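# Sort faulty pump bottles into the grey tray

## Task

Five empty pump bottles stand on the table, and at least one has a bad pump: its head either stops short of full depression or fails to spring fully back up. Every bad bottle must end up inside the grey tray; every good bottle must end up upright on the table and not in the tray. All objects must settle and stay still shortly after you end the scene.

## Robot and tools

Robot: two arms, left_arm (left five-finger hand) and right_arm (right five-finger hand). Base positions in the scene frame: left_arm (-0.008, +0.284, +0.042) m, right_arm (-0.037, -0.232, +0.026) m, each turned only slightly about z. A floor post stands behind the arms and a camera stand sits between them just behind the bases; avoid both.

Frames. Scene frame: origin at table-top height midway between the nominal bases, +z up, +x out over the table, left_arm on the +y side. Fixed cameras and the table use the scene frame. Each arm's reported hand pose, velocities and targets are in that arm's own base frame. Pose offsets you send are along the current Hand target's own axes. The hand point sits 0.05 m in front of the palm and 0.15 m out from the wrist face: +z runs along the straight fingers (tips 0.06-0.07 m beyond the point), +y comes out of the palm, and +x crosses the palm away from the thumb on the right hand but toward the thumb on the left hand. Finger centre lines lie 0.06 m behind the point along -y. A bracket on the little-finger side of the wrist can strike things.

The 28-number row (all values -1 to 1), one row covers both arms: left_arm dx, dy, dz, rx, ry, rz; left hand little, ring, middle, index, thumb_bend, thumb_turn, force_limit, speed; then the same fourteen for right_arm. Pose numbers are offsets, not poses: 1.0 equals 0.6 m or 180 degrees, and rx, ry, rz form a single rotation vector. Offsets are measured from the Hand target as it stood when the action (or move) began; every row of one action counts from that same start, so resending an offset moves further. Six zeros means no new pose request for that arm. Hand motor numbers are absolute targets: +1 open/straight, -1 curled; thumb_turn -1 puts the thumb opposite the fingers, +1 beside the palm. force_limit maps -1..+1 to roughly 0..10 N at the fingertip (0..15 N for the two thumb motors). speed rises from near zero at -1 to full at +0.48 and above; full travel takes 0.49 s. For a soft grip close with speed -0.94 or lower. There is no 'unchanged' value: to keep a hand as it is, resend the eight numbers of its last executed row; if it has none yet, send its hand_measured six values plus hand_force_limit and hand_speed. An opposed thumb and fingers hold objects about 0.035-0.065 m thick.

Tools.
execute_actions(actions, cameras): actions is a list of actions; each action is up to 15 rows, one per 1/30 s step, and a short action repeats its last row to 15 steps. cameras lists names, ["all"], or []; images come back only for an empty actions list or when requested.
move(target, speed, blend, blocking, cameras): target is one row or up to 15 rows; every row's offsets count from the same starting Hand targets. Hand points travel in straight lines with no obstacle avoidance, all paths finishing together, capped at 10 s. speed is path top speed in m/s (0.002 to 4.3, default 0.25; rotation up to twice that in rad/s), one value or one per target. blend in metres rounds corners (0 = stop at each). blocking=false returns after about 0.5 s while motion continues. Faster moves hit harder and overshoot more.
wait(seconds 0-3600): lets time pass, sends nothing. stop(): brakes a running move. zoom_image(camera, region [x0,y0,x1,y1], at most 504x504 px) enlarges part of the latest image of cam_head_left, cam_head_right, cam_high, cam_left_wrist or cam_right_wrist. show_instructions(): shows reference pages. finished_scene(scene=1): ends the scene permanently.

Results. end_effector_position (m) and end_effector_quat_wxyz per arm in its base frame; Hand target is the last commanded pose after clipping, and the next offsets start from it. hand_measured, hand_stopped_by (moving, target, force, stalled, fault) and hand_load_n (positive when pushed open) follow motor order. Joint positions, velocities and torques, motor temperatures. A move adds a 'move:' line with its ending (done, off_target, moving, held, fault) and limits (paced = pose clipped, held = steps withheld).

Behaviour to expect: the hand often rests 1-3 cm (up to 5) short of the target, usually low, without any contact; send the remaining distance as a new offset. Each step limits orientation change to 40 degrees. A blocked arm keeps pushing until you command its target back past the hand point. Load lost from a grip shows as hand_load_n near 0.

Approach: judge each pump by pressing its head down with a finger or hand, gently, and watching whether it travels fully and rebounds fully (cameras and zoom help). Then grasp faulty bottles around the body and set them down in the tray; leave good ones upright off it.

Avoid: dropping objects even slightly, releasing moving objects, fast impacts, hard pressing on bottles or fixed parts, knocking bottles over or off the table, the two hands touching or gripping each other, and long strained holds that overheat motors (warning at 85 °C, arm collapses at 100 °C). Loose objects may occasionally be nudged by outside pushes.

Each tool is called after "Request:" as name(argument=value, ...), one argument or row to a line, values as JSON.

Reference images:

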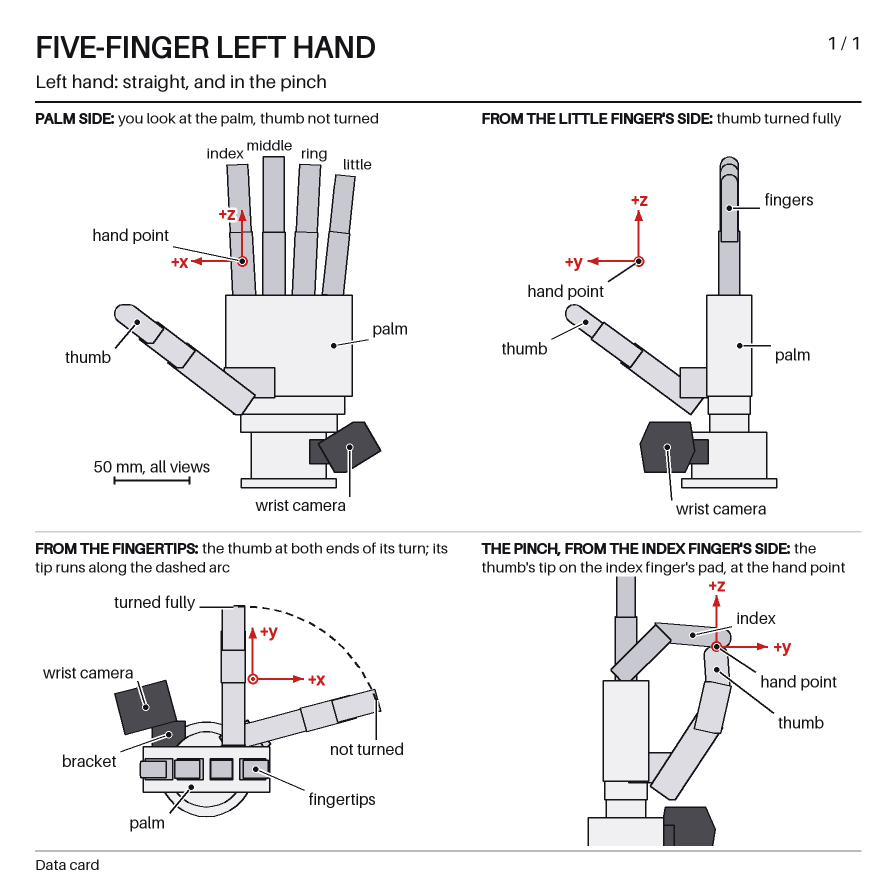

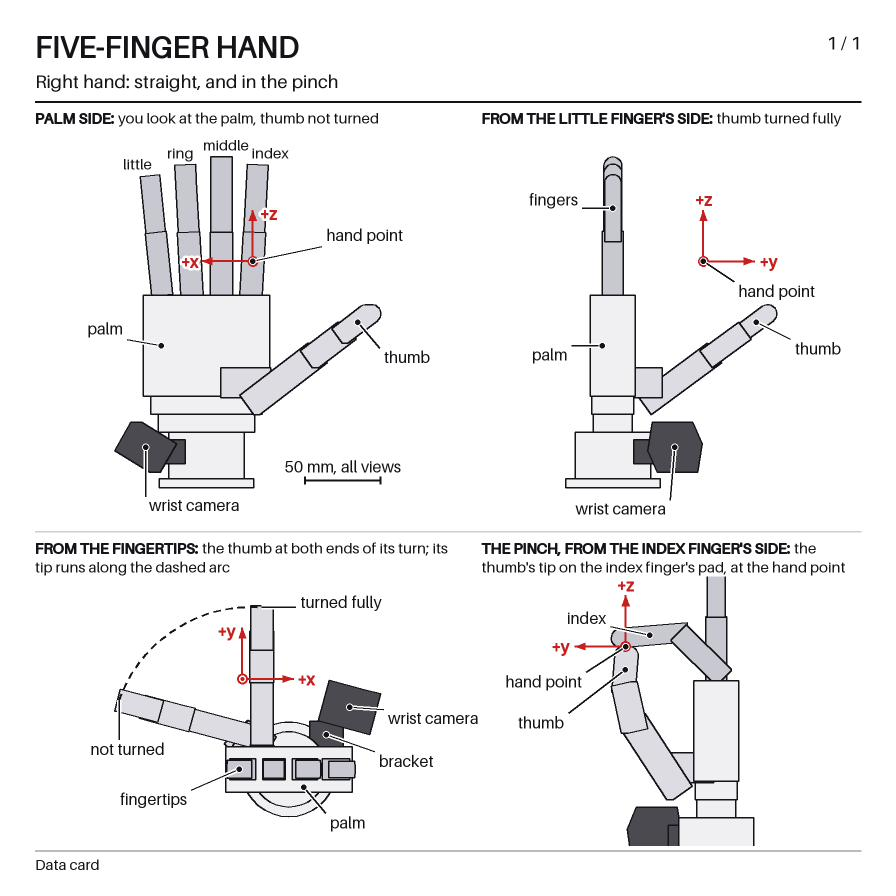

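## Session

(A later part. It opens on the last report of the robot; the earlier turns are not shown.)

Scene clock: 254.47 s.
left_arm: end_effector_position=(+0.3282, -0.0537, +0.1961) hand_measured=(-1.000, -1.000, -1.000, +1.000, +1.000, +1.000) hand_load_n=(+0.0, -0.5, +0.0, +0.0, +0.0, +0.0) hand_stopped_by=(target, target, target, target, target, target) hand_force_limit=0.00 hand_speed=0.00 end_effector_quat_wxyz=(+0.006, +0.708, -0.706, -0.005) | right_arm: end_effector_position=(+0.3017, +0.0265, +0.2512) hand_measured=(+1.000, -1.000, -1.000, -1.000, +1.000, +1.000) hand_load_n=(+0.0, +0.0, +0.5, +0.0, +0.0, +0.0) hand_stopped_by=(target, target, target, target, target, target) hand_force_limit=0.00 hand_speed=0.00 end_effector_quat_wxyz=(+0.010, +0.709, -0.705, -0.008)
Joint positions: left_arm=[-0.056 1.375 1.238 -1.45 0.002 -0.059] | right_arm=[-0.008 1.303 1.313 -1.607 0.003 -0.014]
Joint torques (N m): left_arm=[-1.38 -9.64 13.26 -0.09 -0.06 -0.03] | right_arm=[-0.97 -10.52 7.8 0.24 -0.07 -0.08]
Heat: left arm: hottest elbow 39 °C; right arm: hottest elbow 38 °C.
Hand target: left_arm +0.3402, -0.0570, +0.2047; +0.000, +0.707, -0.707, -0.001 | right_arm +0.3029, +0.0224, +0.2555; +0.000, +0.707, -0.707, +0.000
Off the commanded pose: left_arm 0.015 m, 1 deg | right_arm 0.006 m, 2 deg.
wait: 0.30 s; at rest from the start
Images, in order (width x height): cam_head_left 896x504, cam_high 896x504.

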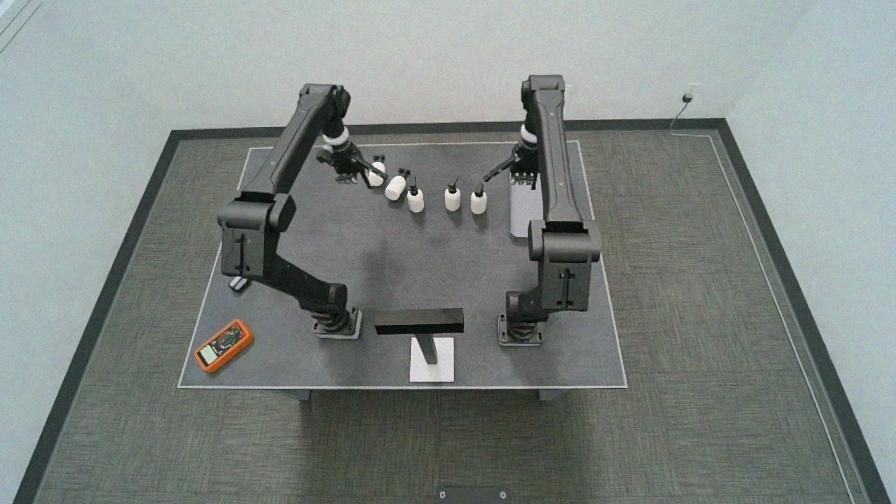

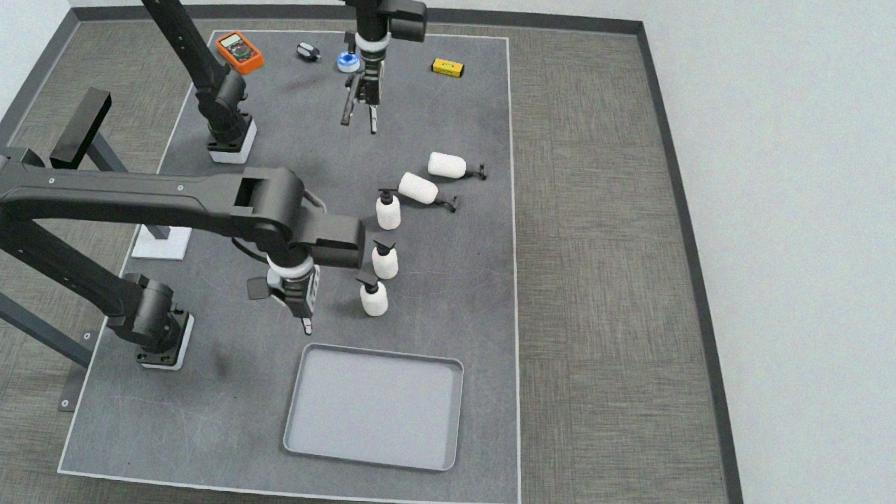

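Request:
move(
  target=[
    [0,0,0,0,0,0,-1,-1,-1,1,1,1,0,0, 0,0,0,0,0,0,-1,-1,1,1,1,1,0,0],
    [0,0,0,0,0,0,-1,-1,-1,1,1,1,0,0, -0.1873,0.0133,0.0692,0.2597,-0.2597,0.4497,-1,-1,1,1,0.45,-1,0,0],
  ],
  cameras=["all"],
  speed=0.25,
)

Scene clock: 282.70 s.
left_arm: end_effector_position=(+0.3282, -0.0537, +0.1961) hand_measured=(-1.000, -1.000, -1.000, +1.000, +1.000, +1.000) hand_load_n=(+0.0, +0.0, +0.0, +0.0, +0.0, +0.0) hand_stopped_by=(target, target, target, target, target, target) hand_force_limit=0.00 hand_speed=0.00 end_effector_quat_wxyz=(+0.006, +0.708, -0.706, -0.005) | right_arm: end_effector_position=(+0.2923, +0.1285, +0.2075) hand_measured=(-1.000, -1.000, +1.000, +1.000, +0.450, -1.000) hand_load_n=(+0.0, +0.0, +0.0, +0.0, +0.0, +0.0) hand_stopped_by=(target, target, target, target, target, target) hand_force_limit=0.00 hand_speed=0.00 end_effector_quat_wxyz=(+0.494, +0.001, +0.870, -0.008)
Joint positions: left_arm=[-0.056 1.375 1.238 -1.45 0.002 -0.059] | right_arm=[0.58 0.344 0.351 -0.631 0.504 1.89]
Joint torques (N m): left_arm=[-1.38 -9.64 13.27 -0.08 -0.06 -0.03] | right_arm=[1.61 3.08 9.43 2.51 0.36 0.1]
Heat: left arm: hottest elbow 40 °C; right arm: hottest elbow 39 °C.
Hand target: left_arm +0.3402, -0.0570, +0.2047; +0.000, +0.707, -0.707, -0.001 | right_arm +0.2949, +0.1348, +0.2140; +0.500, +0.000, +0.866, +0.000
Off the commanded pose: left_arm 0.015 m, 1 deg | right_arm 0.009 m, 1 deg.
move: done
cam_left_wrist: T_world_to_cam=[[0.97472, -0.22338, 0.00439, -0.33405], [-0.19728, -0.85128, 0.48621, -0.07482], [-0.10487, -0.47478, -0.87383, 0.29646]] pos_world=[0.34193, 0.00244, 0.2969]
cam_right_wrist: T_world_to_cam=[[-0.07467, 0.97303, -0.21825, -0.05138], [-0.01873, 0.21745, 0.97589, -0.22761], [0.99703, 0.07696, 0.00198, -0.19444]] pos_world=[0.18576, 0.11445, 0.21129]

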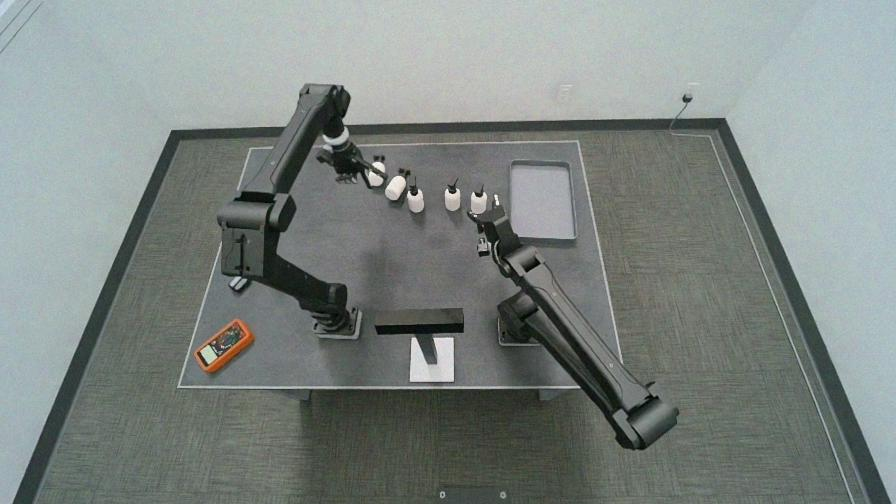

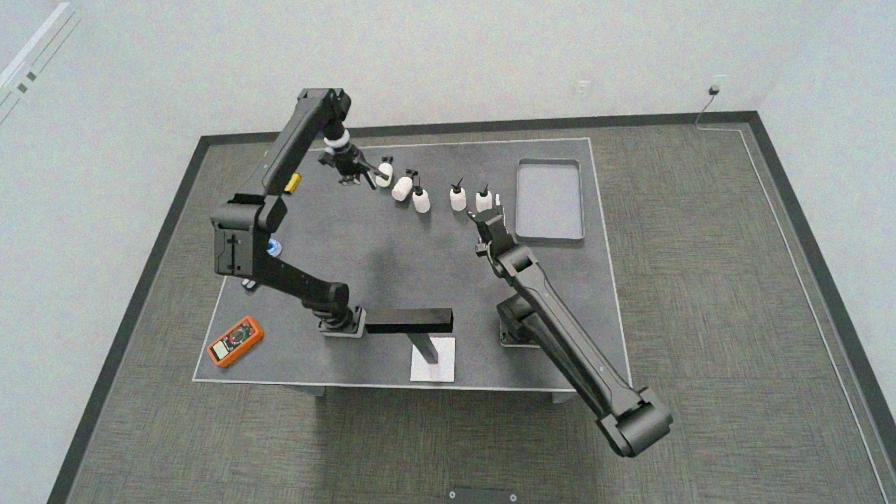

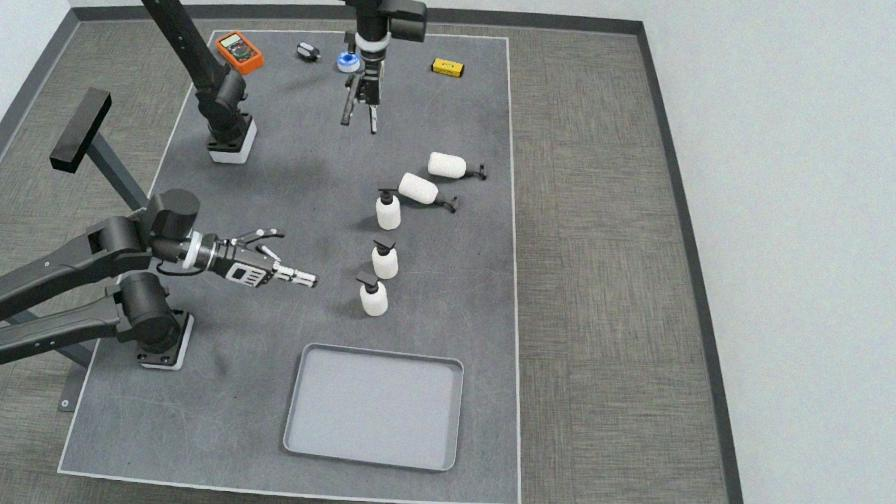

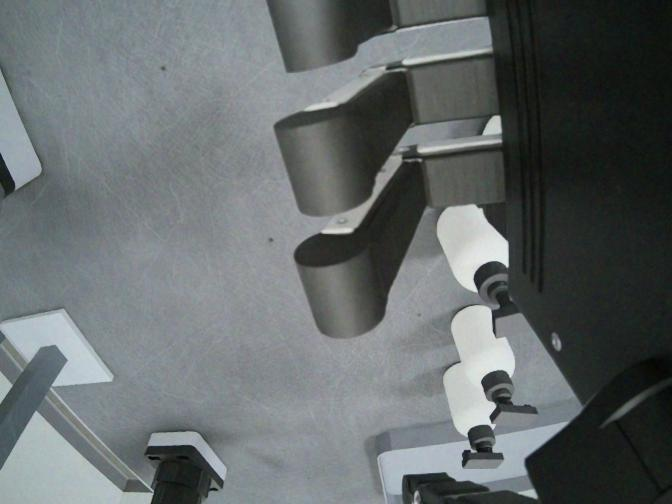

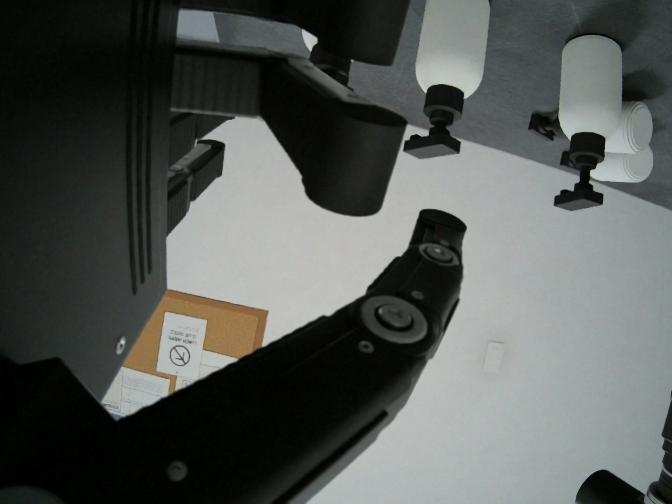

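Request:
zoom_image(
  camera="cam_high",
  region=[260, 200, 420, 340],
)

Request:
zoom_image(
  camera="cam_head_left",
  region=[420, 160, 540, 270],
)

Request:
zoom_image(
  camera="cam_right_wrist",
  region=[200, 0, 672, 260],
)

Scaled by 3.150 from the camera's image (finer frame: 1280x720).

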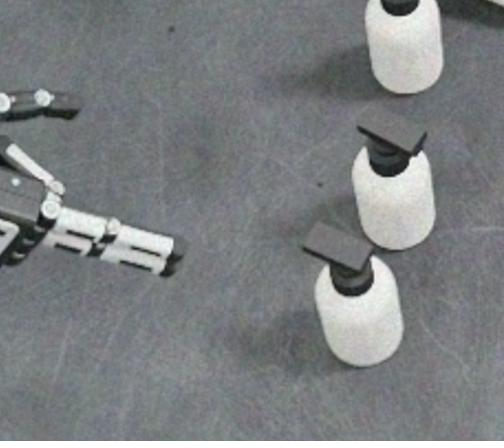

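Scaled by 4.200 from the camera's image (finer frame: 1280x720).

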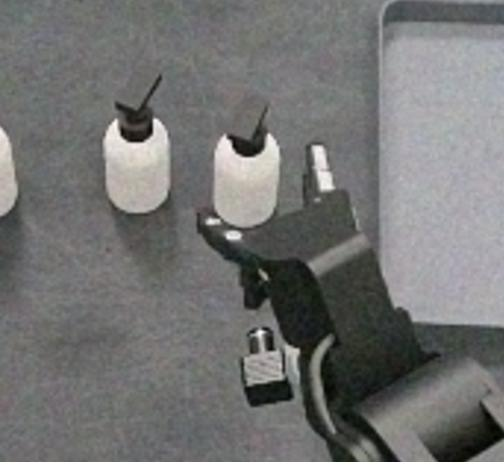

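Scaled by 1.068 from the camera's image (finer frame: 960x720).

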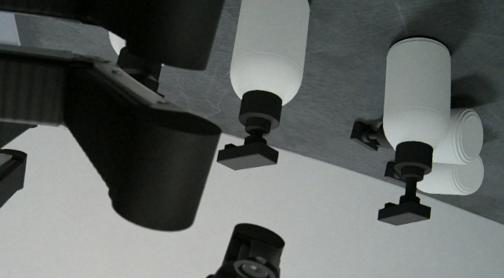

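Request:
move(
  target=[0,0,0,0,0,0,-1,-1,-1,1,1,1,0,0, 0.228,0,0.1317,0,0,0,-1,-1,1,1,0.45,-1,0,0],
  cameras=["all"],
  speed=0.15,
)

Request:
zoom_image(
  camera="cam_high",
  region=[260, 200, 420, 340],
)

Request:
zoom_image(
  camera="cam_head_left",
  region=[420, 160, 540, 270],
)

Scene clock: 289.23 s.
left_arm: end_effector_position=(+0.3282, -0.0537, +0.1961) hand_measured=(-1.000, -1.000, -1.000, +1.000, +1.000, +1.000) hand_load_n=(+0.0, +0.5, +0.0, +0.0, +0.0, +0.0) hand_stopped_by=(target, target, target, target, target, target) hand_force_limit=0.00 hand_speed=0.00 end_effector_quat_wxyz=(+0.006, +0.708, -0.706, -0.005) | right_arm: end_effector_position=(+0.2816, +0.1229, +0.0748) hand_measured=(-1.000, -1.000, +1.000, +1.000, +0.450, -1.000) hand_load_n=(+0.0, +0.0, +0.0, +0.5, +0.0, +0.0) hand_stopped_by=(target, target, target, target, target, target) hand_force_limit=0.00 hand_speed=0.00 end_effector_quat_wxyz=(+0.480, -0.003, +0.877, -0.014)
Joint positions: left_arm=[-0.056 1.375 1.238 -1.45 0.002 -0.059] | right_arm=[0.586 0.487 0.035 -0.211 0.506 1.899]
Joint torques (N m): left_arm=[-1.38 -9.64 13.26 -0.08 -0.06 -0.03] | right_arm=[0.21 1.03 9.42 0.94 0.27 0.02]
Heat: left arm: hottest elbow 40 °C; right arm: hottest elbow 39 °C.
Hand target: left_arm +0.3402, -0.0570, +0.2047; +0.000, +0.707, -0.707, -0.001 | right_arm +0.2844, +0.1247, +0.0847; +0.485, -0.001, +0.874, -0.011 (not the last commanded pose)
Off the commanded pose: left_arm 0.015 m, 1 deg | right_arm 0.026 m, 3 deg.
move: held (right_arm; a check stopped the path); limits=held
pose unreachable (right arm): on one or more control steps of this call, first in action 0 (counted from 0), this arm could not follow its commanded pose, so it was not sent that pose on those steps. It may still have moved: this result reports where it is.
cause: moving toward the commanded pose would bring two parts of the arm too close to each other (joints 2 (shoulder) and 3 (elbow) lie between them).
cam_left_wrist: T_world_to_cam=[[0.97472, -0.22338, 0.00439, -0.33405], [-0.19728, -0.85128, 0.48621, -0.07482], [-0.10487, -0.47478, -0.87383, 0.29646]] pos_world=[0.34193, 0.00244, 0.2969]
cam_right_wrist: T_world_to_cam=[[-0.082, 0.96975, -0.22994, -0.07243], [0.01194, 0.23165, 0.97273, -0.10722], [0.99656, 0.07701, -0.03057, -0.18049]] pos_world=[0.17521, 0.10897, 0.08213]

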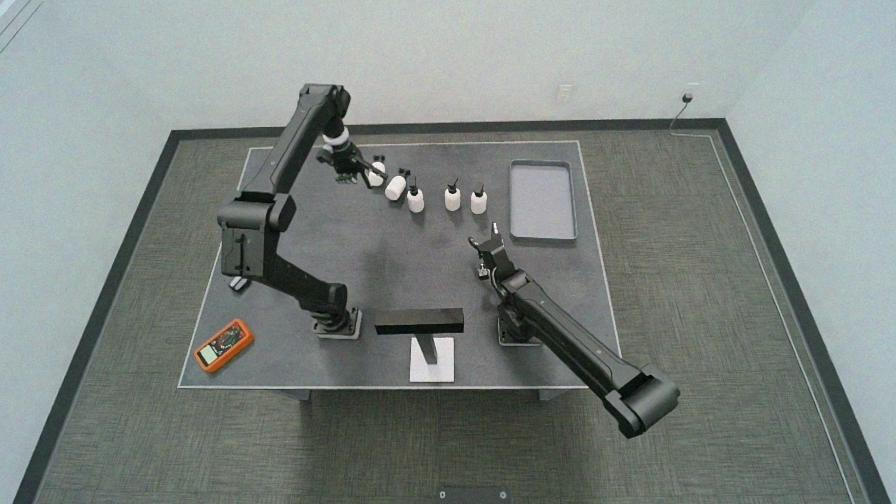

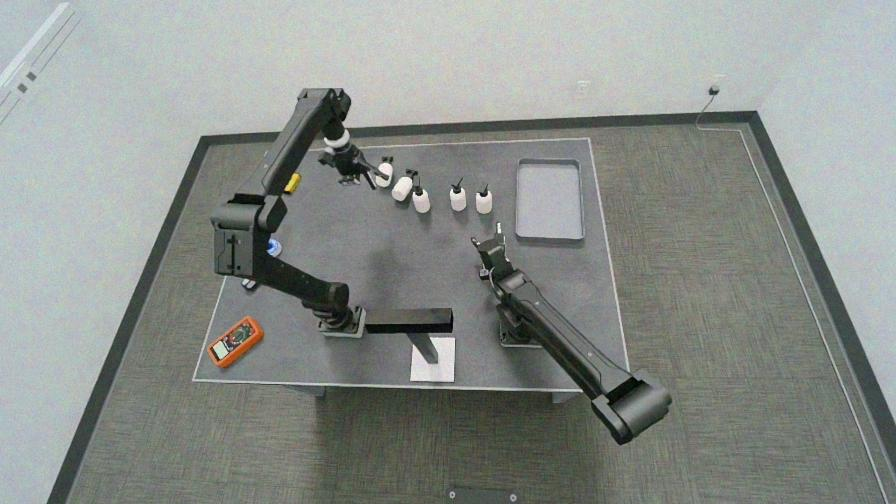

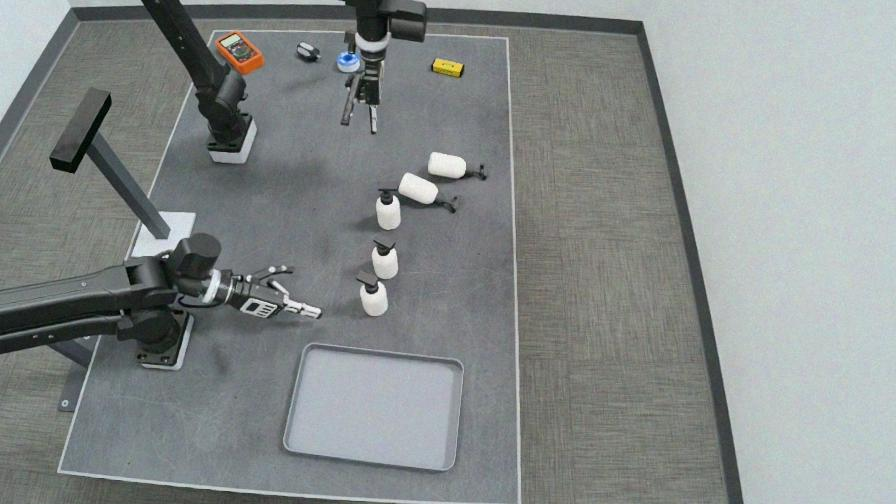

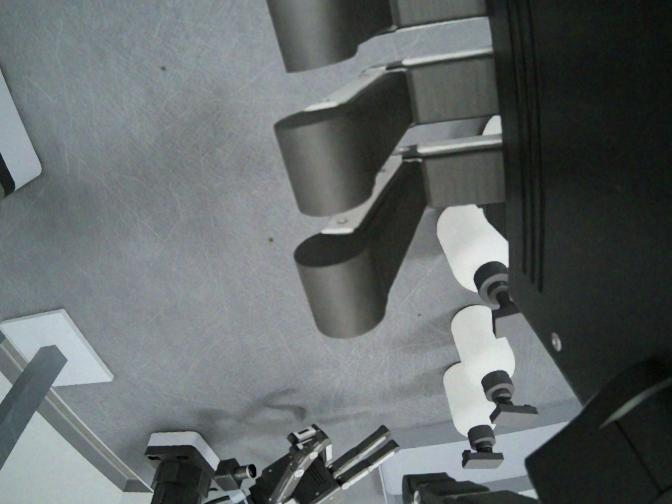

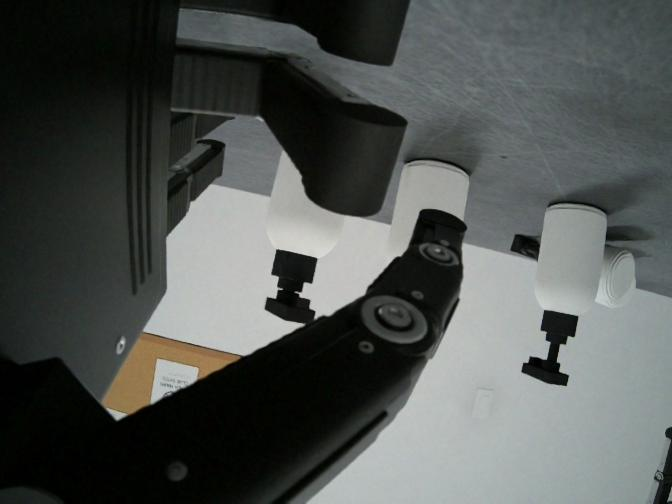

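Scaled by 3.150 from the camera's image (finer frame: 1280x720).

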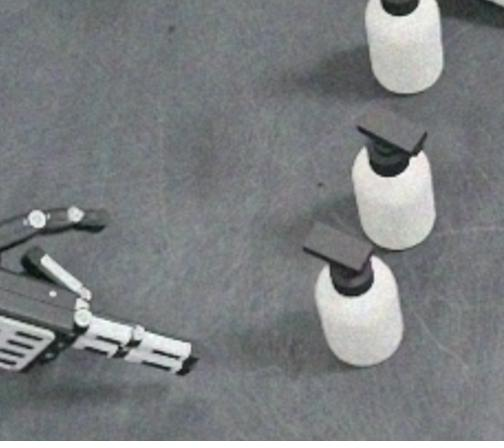

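Scaled by 4.200 from the camera's image (finer frame: 1280x720).

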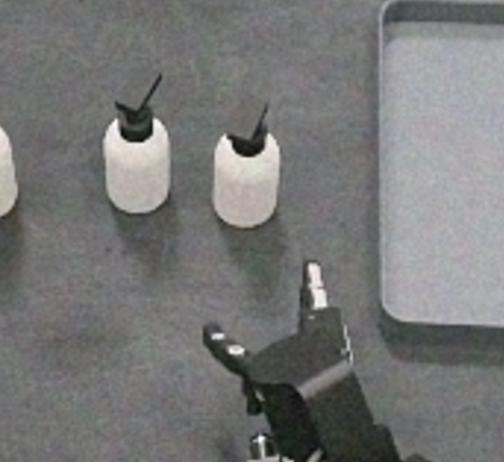

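Request:
move(
  target=[0,0,0,0,0,0,-1,-1,-1,1,1,1,0,0, -0.0213,0.015,0.0738,0,0,0,-1,-1,1,1,0.45,-1,0,0],
  cameras=["cam_high","cam_head_left","cam_right_wrist"],
  speed=0.08,
)

Request:
zoom_image(
  camera="cam_high",
  region=[260, 200, 420, 340],
)

Request:
zoom_image(
  camera="cam_head_left",
  region=[420, 160, 540, 270],
)

Scene clock: 295.30 s.
left_arm: end_effector_position=(+0.3282, -0.0537, +0.1961) hand_measured=(-1.000, -1.000, -1.000, +1.000, +1.000, +1.000) hand_load_n=(+0.0, +0.0, +0.0, +0.0, +0.0, +0.0) hand_stopped_by=(target, target, target, target, target, target) hand_force_limit=0.00 hand_speed=0.00 end_effector_quat_wxyz=(+0.006, +0.708, -0.706, -0.005) | right_arm: end_effector_position=(+0.3120, +0.1291, +0.0542) hand_measured=(-1.000, -1.000, +1.000, +1.000, +0.450, -1.000) hand_load_n=(+0.0, +0.0, +0.0, +0.0, +0.0, +0.0) hand_stopped_by=(target, target, target, target, target, target) hand_force_limit=0.00 hand_speed=0.00 end_effector_quat_wxyz=(+0.468, -0.009, +0.884, -0.017)
Joint positions: left_arm=[-0.056 1.375 1.238 -1.45 0.002 -0.059] | right_arm=[0.496 0.887 0.06 0.162 0.424 1.837]
Joint torques (N m): left_arm=[-1.38 -9.64 13.26 -0.09 -0.06 -0.02] | right_arm=[-1.08 0.32 9.03 2.56 0.14 -0.06]
Heat: left arm: hottest elbow 41 °C; right arm: hottest elbow 39 °C.
Hand target: left_arm +0.3402, -0.0570, +0.2047; +0.000, +0.707, -0.707, -0.001 | right_arm +0.3289, +0.1331, +0.0721; +0.485, -0.001, +0.874, -0.011
Off the commanded pose: left_arm 0.015 m, 1 deg | right_arm 0.025 m, 3 deg.
move: off_target (right_arm)
cam_right_wrist: T_world_to_cam=[[-0.09633, 0.96683, -0.23656, -0.07551], [0.03764, 0.24104, 0.96979, -0.09797], [0.99464, 0.08452, -0.05961, -0.21066]] pos_world=[0.20594, 0.11443, 0.06458]
Images, in order (width x height): cam_head_left 896x504, cam_high 896x504, cam_right_wrist 672x504.

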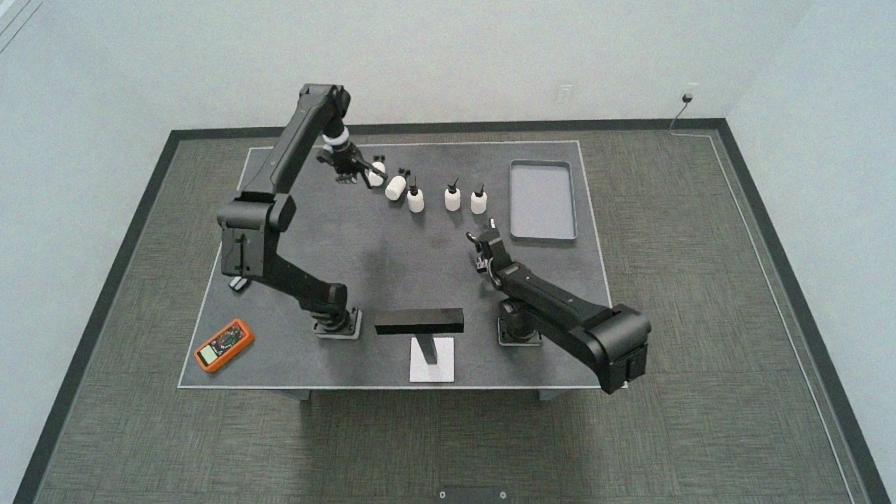

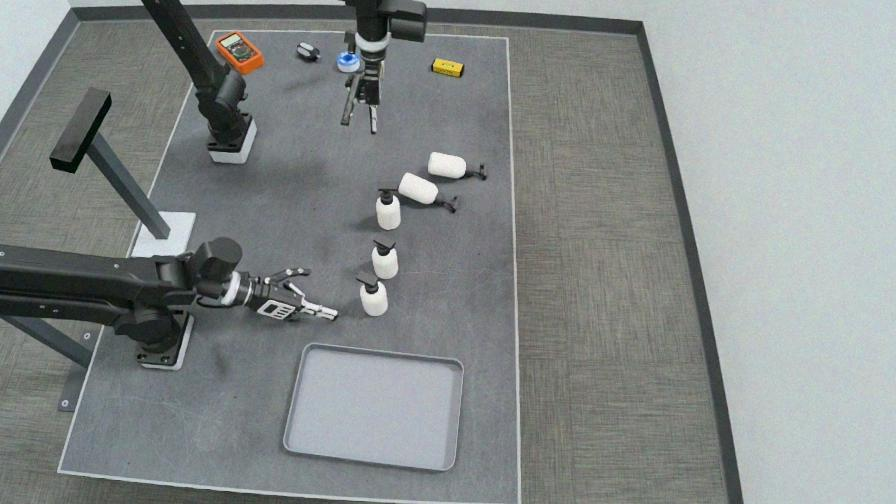

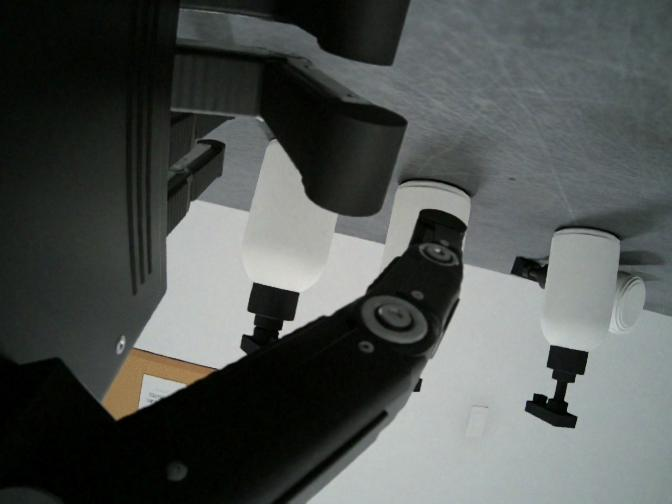

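Scaled by 3.150 from the camera's image (finer frame: 1280x720).

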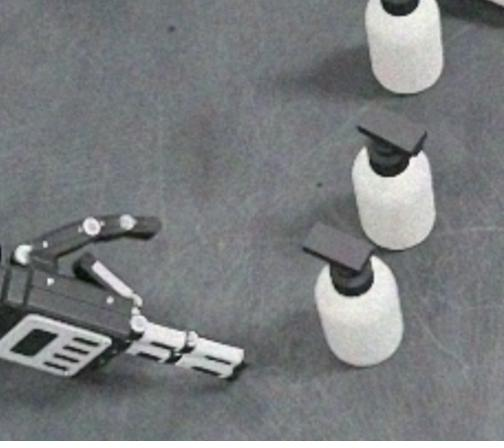

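Scaled by 4.200 from the camera's image (finer frame: 1280x720).

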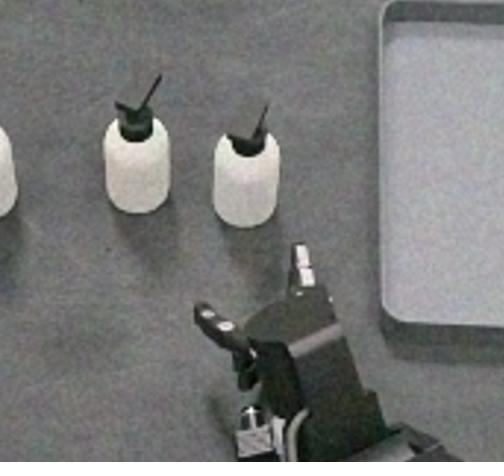

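Request:
move(
  target=[0,0,0,0,0,0,-1,-1,-1,1,1,1,0,0, -0.0472,0.001,0.0883,0,0,0,-1,-1,1,1,0.45,-1,0,0],
  cameras=["cam_high","cam_head_left","cam_right_wrist"],
  speed=0.06,
)

Request:
zoom_image(
  camera="cam_high",
  region=[300, 220, 420, 340],
)

Request:
zoom_image(
  camera="cam_head_left",
  region=[430, 160, 520, 250],
)

Scene clock: 300.20 s.
left_arm: end_effector_position=(+0.3282, -0.0537, +0.1961) hand_measured=(-1.000, -1.000, -1.000, +1.000, +1.000, +1.000) hand_load_n=(+0.5, +0.0, +0.0, +0.0, +0.0, +0.0) hand_stopped_by=(target, target, target, target, target, target) hand_force_limit=0.00 hand_speed=0.00 end_effector_quat_wxyz=(+0.006, +0.708, -0.706, -0.005) | right_arm: end_effector_position=(+0.3726, +0.1325, +0.0550) hand_measured=(-1.000, -1.000, +1.000, +1.000, +0.450, -1.000) hand_load_n=(+0.0, +0.0, +0.0, +0.0, +0.0, -0.5) hand_stopped_by=(target, target, target, target, target, target) hand_force_limit=0.00 hand_speed=0.00 end_effector_quat_wxyz=(+0.469, -0.007, +0.883, -0.013)
Joint positions: left_arm=[-0.056 1.375 1.238 -1.45 0.002 -0.059] | right_arm=[0.369 1.196 0.183 0.383 0.32 1.76]
Joint torques (N m): left_arm=[-1.44 -9.64 13.26 -0.09 -0.06 -0.02] | right_arm=[-1.08 -2.84 7.61 2.58 0.09 -0.05]
Heat: left arm: hottest elbow 41 °C; right arm: hottest elbow 40 °C.
Hand target: left_arm +0.3402, -0.0570, +0.2047; +0.000, +0.707, -0.707, -0.001 | right_arm +0.3887, +0.1332, +0.0680; +0.485, -0.002, +0.874, -0.011
Off the commanded pose: left_arm 0.015 m, 1 deg | right_arm 0.021 m, 2 deg.
move: off_target (right_arm)
cam_right_wrist: T_world_to_cam=[[-0.09576, 0.9686, -0.22942, -0.07358], [0.03409, 0.23354, 0.97175, -0.09975], [0.99482, 0.08524, -0.05538, -0.27159]] pos_world=[0.26654, 0.11772, 0.065]
Images, in order (width x height): cam_head_left 896x504, cam_high 896x504, cam_right_wrist 672x504.

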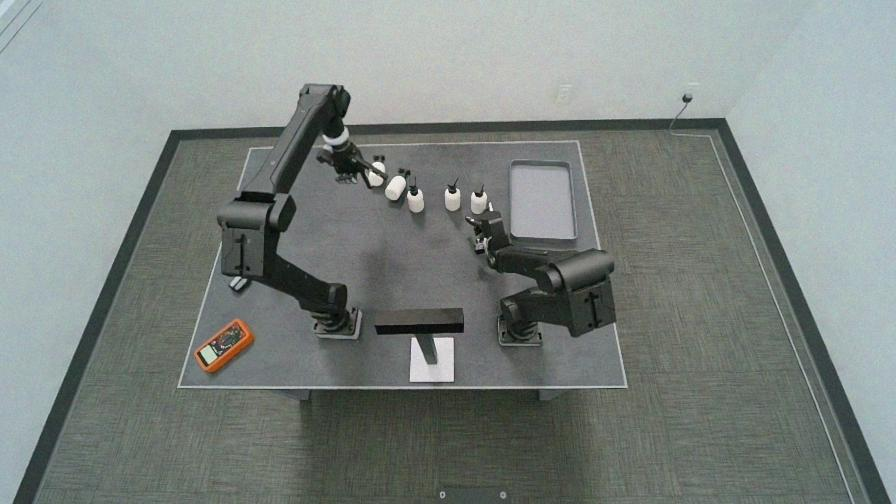

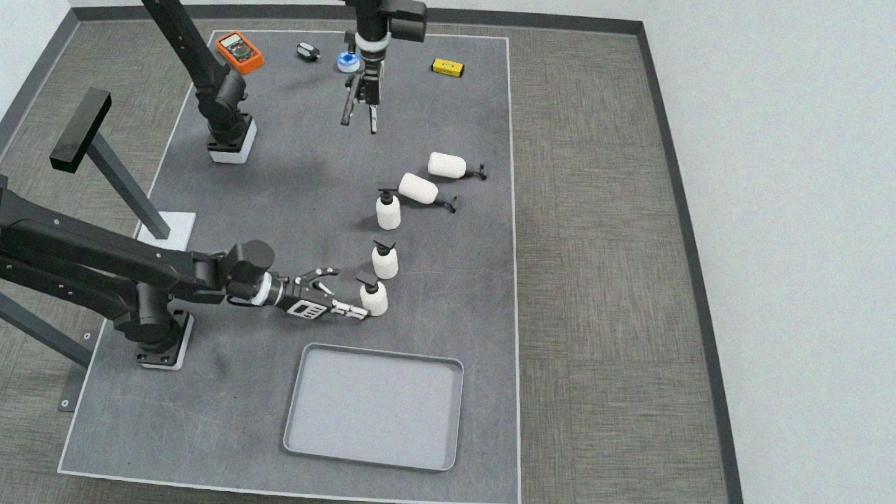

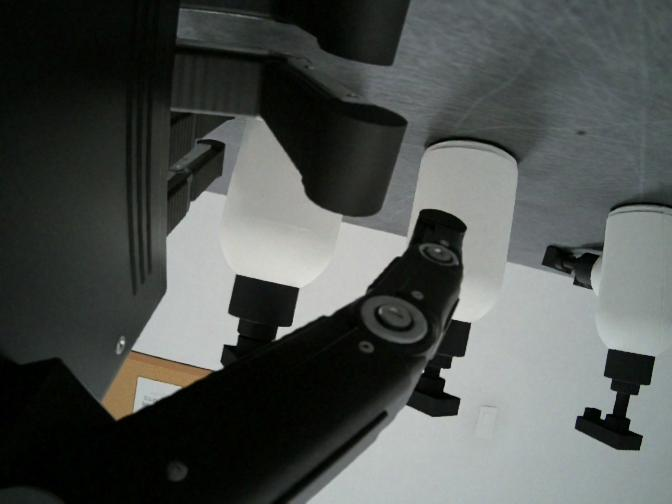

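Scaled by 4.200 from the camera's image (finer frame: 1280x720).

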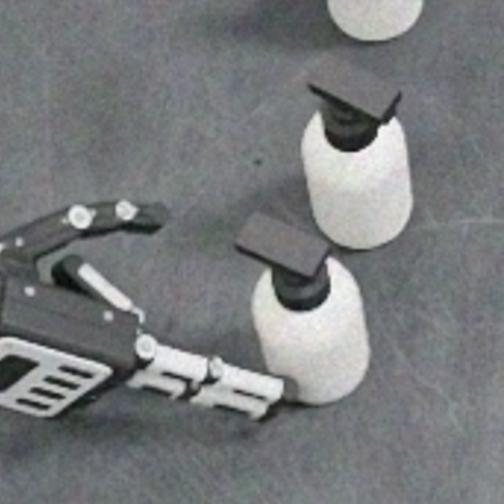

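Scaled by 5.600 from the camera's image (finer frame: 1280x720).

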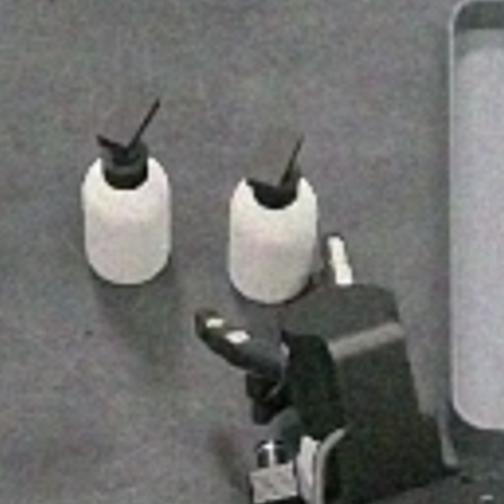

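Request:
move(
  target=[0,0,0,0,0,0,-1,-1,-1,1,1,1,0,0, -0.0405,0.0008,0.0777,0,0,0,-1,-1,1,1,0.45,-1,0,0],
  cameras=["cam_high","cam_head_left","cam_right_wrist"],
  speed=0.05,
)

Request:
zoom_image(
  camera="cam_high",
  region=[300, 220, 420, 340],
)

Request:
zoom_image(
  camera="cam_head_left",
  region=[430, 160, 520, 250],
)

Scene clock: 304.30 s.
left_arm: end_effector_position=(+0.3282, -0.0537, +0.1961) hand_measured=(-1.000, -1.000, -1.000, +1.000, +1.000, +1.000) hand_load_n=(+0.0, +0.0, +0.0, +0.0, +0.0, +0.0) hand_stopped_by=(target, target, target, target, target, target) hand_force_limit=0.00 hand_speed=0.00 end_effector_quat_wxyz=(+0.006, +0.708, -0.706, -0.005) | right_arm: end_effector_position=(+0.4254, +0.1343, +0.0533) hand_measured=(-1.000, -1.000, +1.000, +1.000, +0.450, -1.000) hand_load_n=(+0.0, +0.0, +0.0, +0.0, +0.0, +0.0) hand_stopped_by=(target, target, target, target, target, target) hand_force_limit=0.00 hand_speed=0.00 end_effector_quat_wxyz=(+0.470, -0.006, +0.883, -0.012)
Joint positions: left_arm=[-0.056 1.375 1.238 -1.45 0.002 -0.059] | right_arm=[0.301 1.373 0.305 0.451 0.263 1.721]
Joint torques (N m): left_arm=[-1.38 -9.64 13.26 -0.09 -0.06 -0.03] | right_arm=[-1.08 -5.19 7.17 2.69 0.05 -0.05]
Heat: left arm: hottest elbow 41 °C; right arm: hottest elbow 40 °C.
Hand target: left_arm +0.3402, -0.0570, +0.2047; +0.000, +0.707, -0.707, -0.001 | right_arm +0.4411, +0.1330, +0.0638; +0.485, -0.001, +0.874, -0.011
Off the commanded pose: left_arm 0.015 m, 1 deg | right_arm 0.019 m, 2 deg.
move: off_target (right_arm)
cam_right_wrist: T_world_to_cam=[[-0.09486, 0.9695, -0.226, -0.07133], [0.03265, 0.22994, 0.97266, -0.0992], [0.99496, 0.08489, -0.05346, -0.3245]] pos_world=[0.31933, 0.11951, 0.06301]
Images, in order (width x height): cam_head_left 896x504, cam_high 896x504, cam_right_wrist 672x504.

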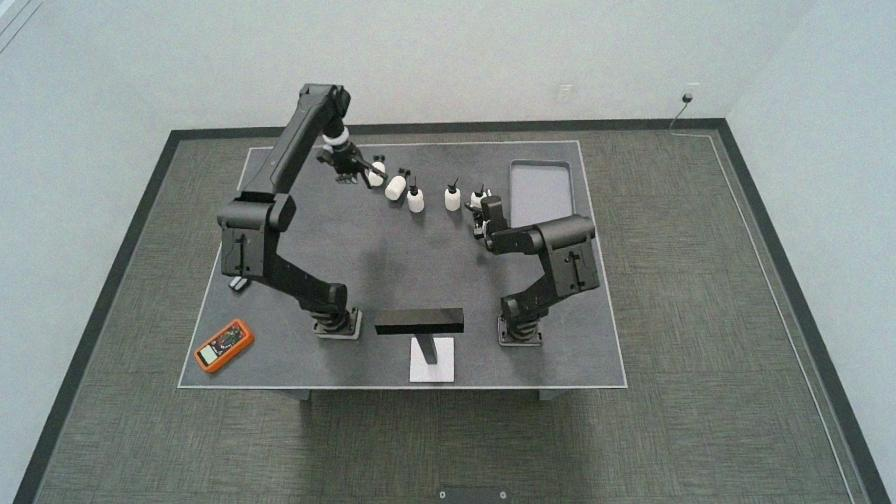

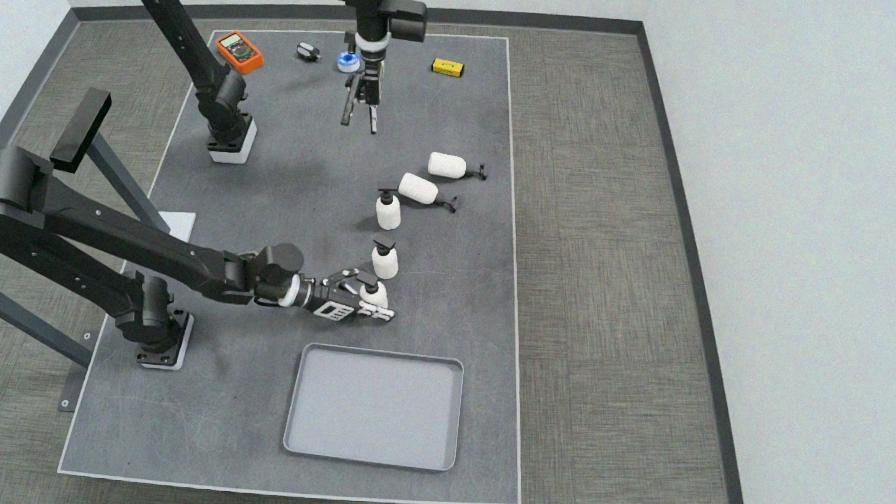

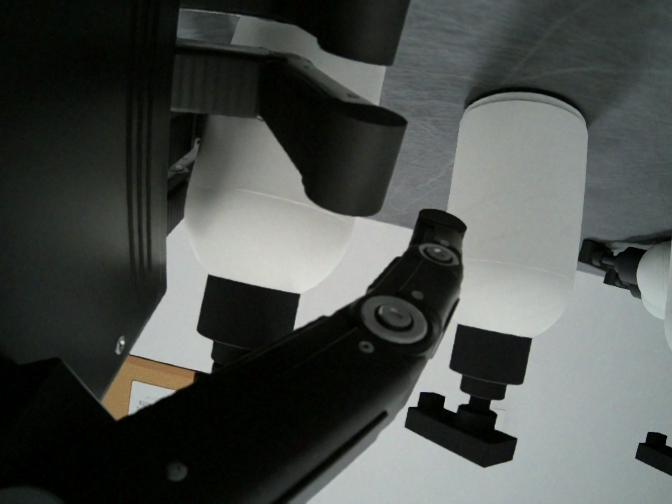

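Scaled by 4.200 from the camera's image (finer frame: 1280x720).

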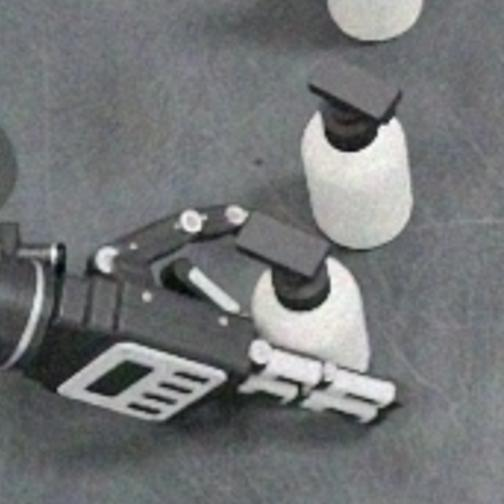

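Scaled by 5.600 from the camera's image (finer frame: 1280x720).

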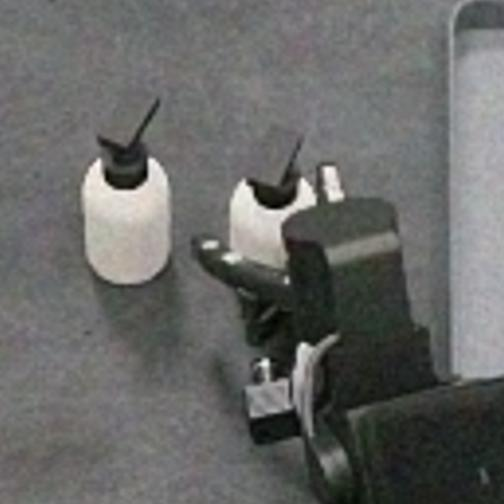

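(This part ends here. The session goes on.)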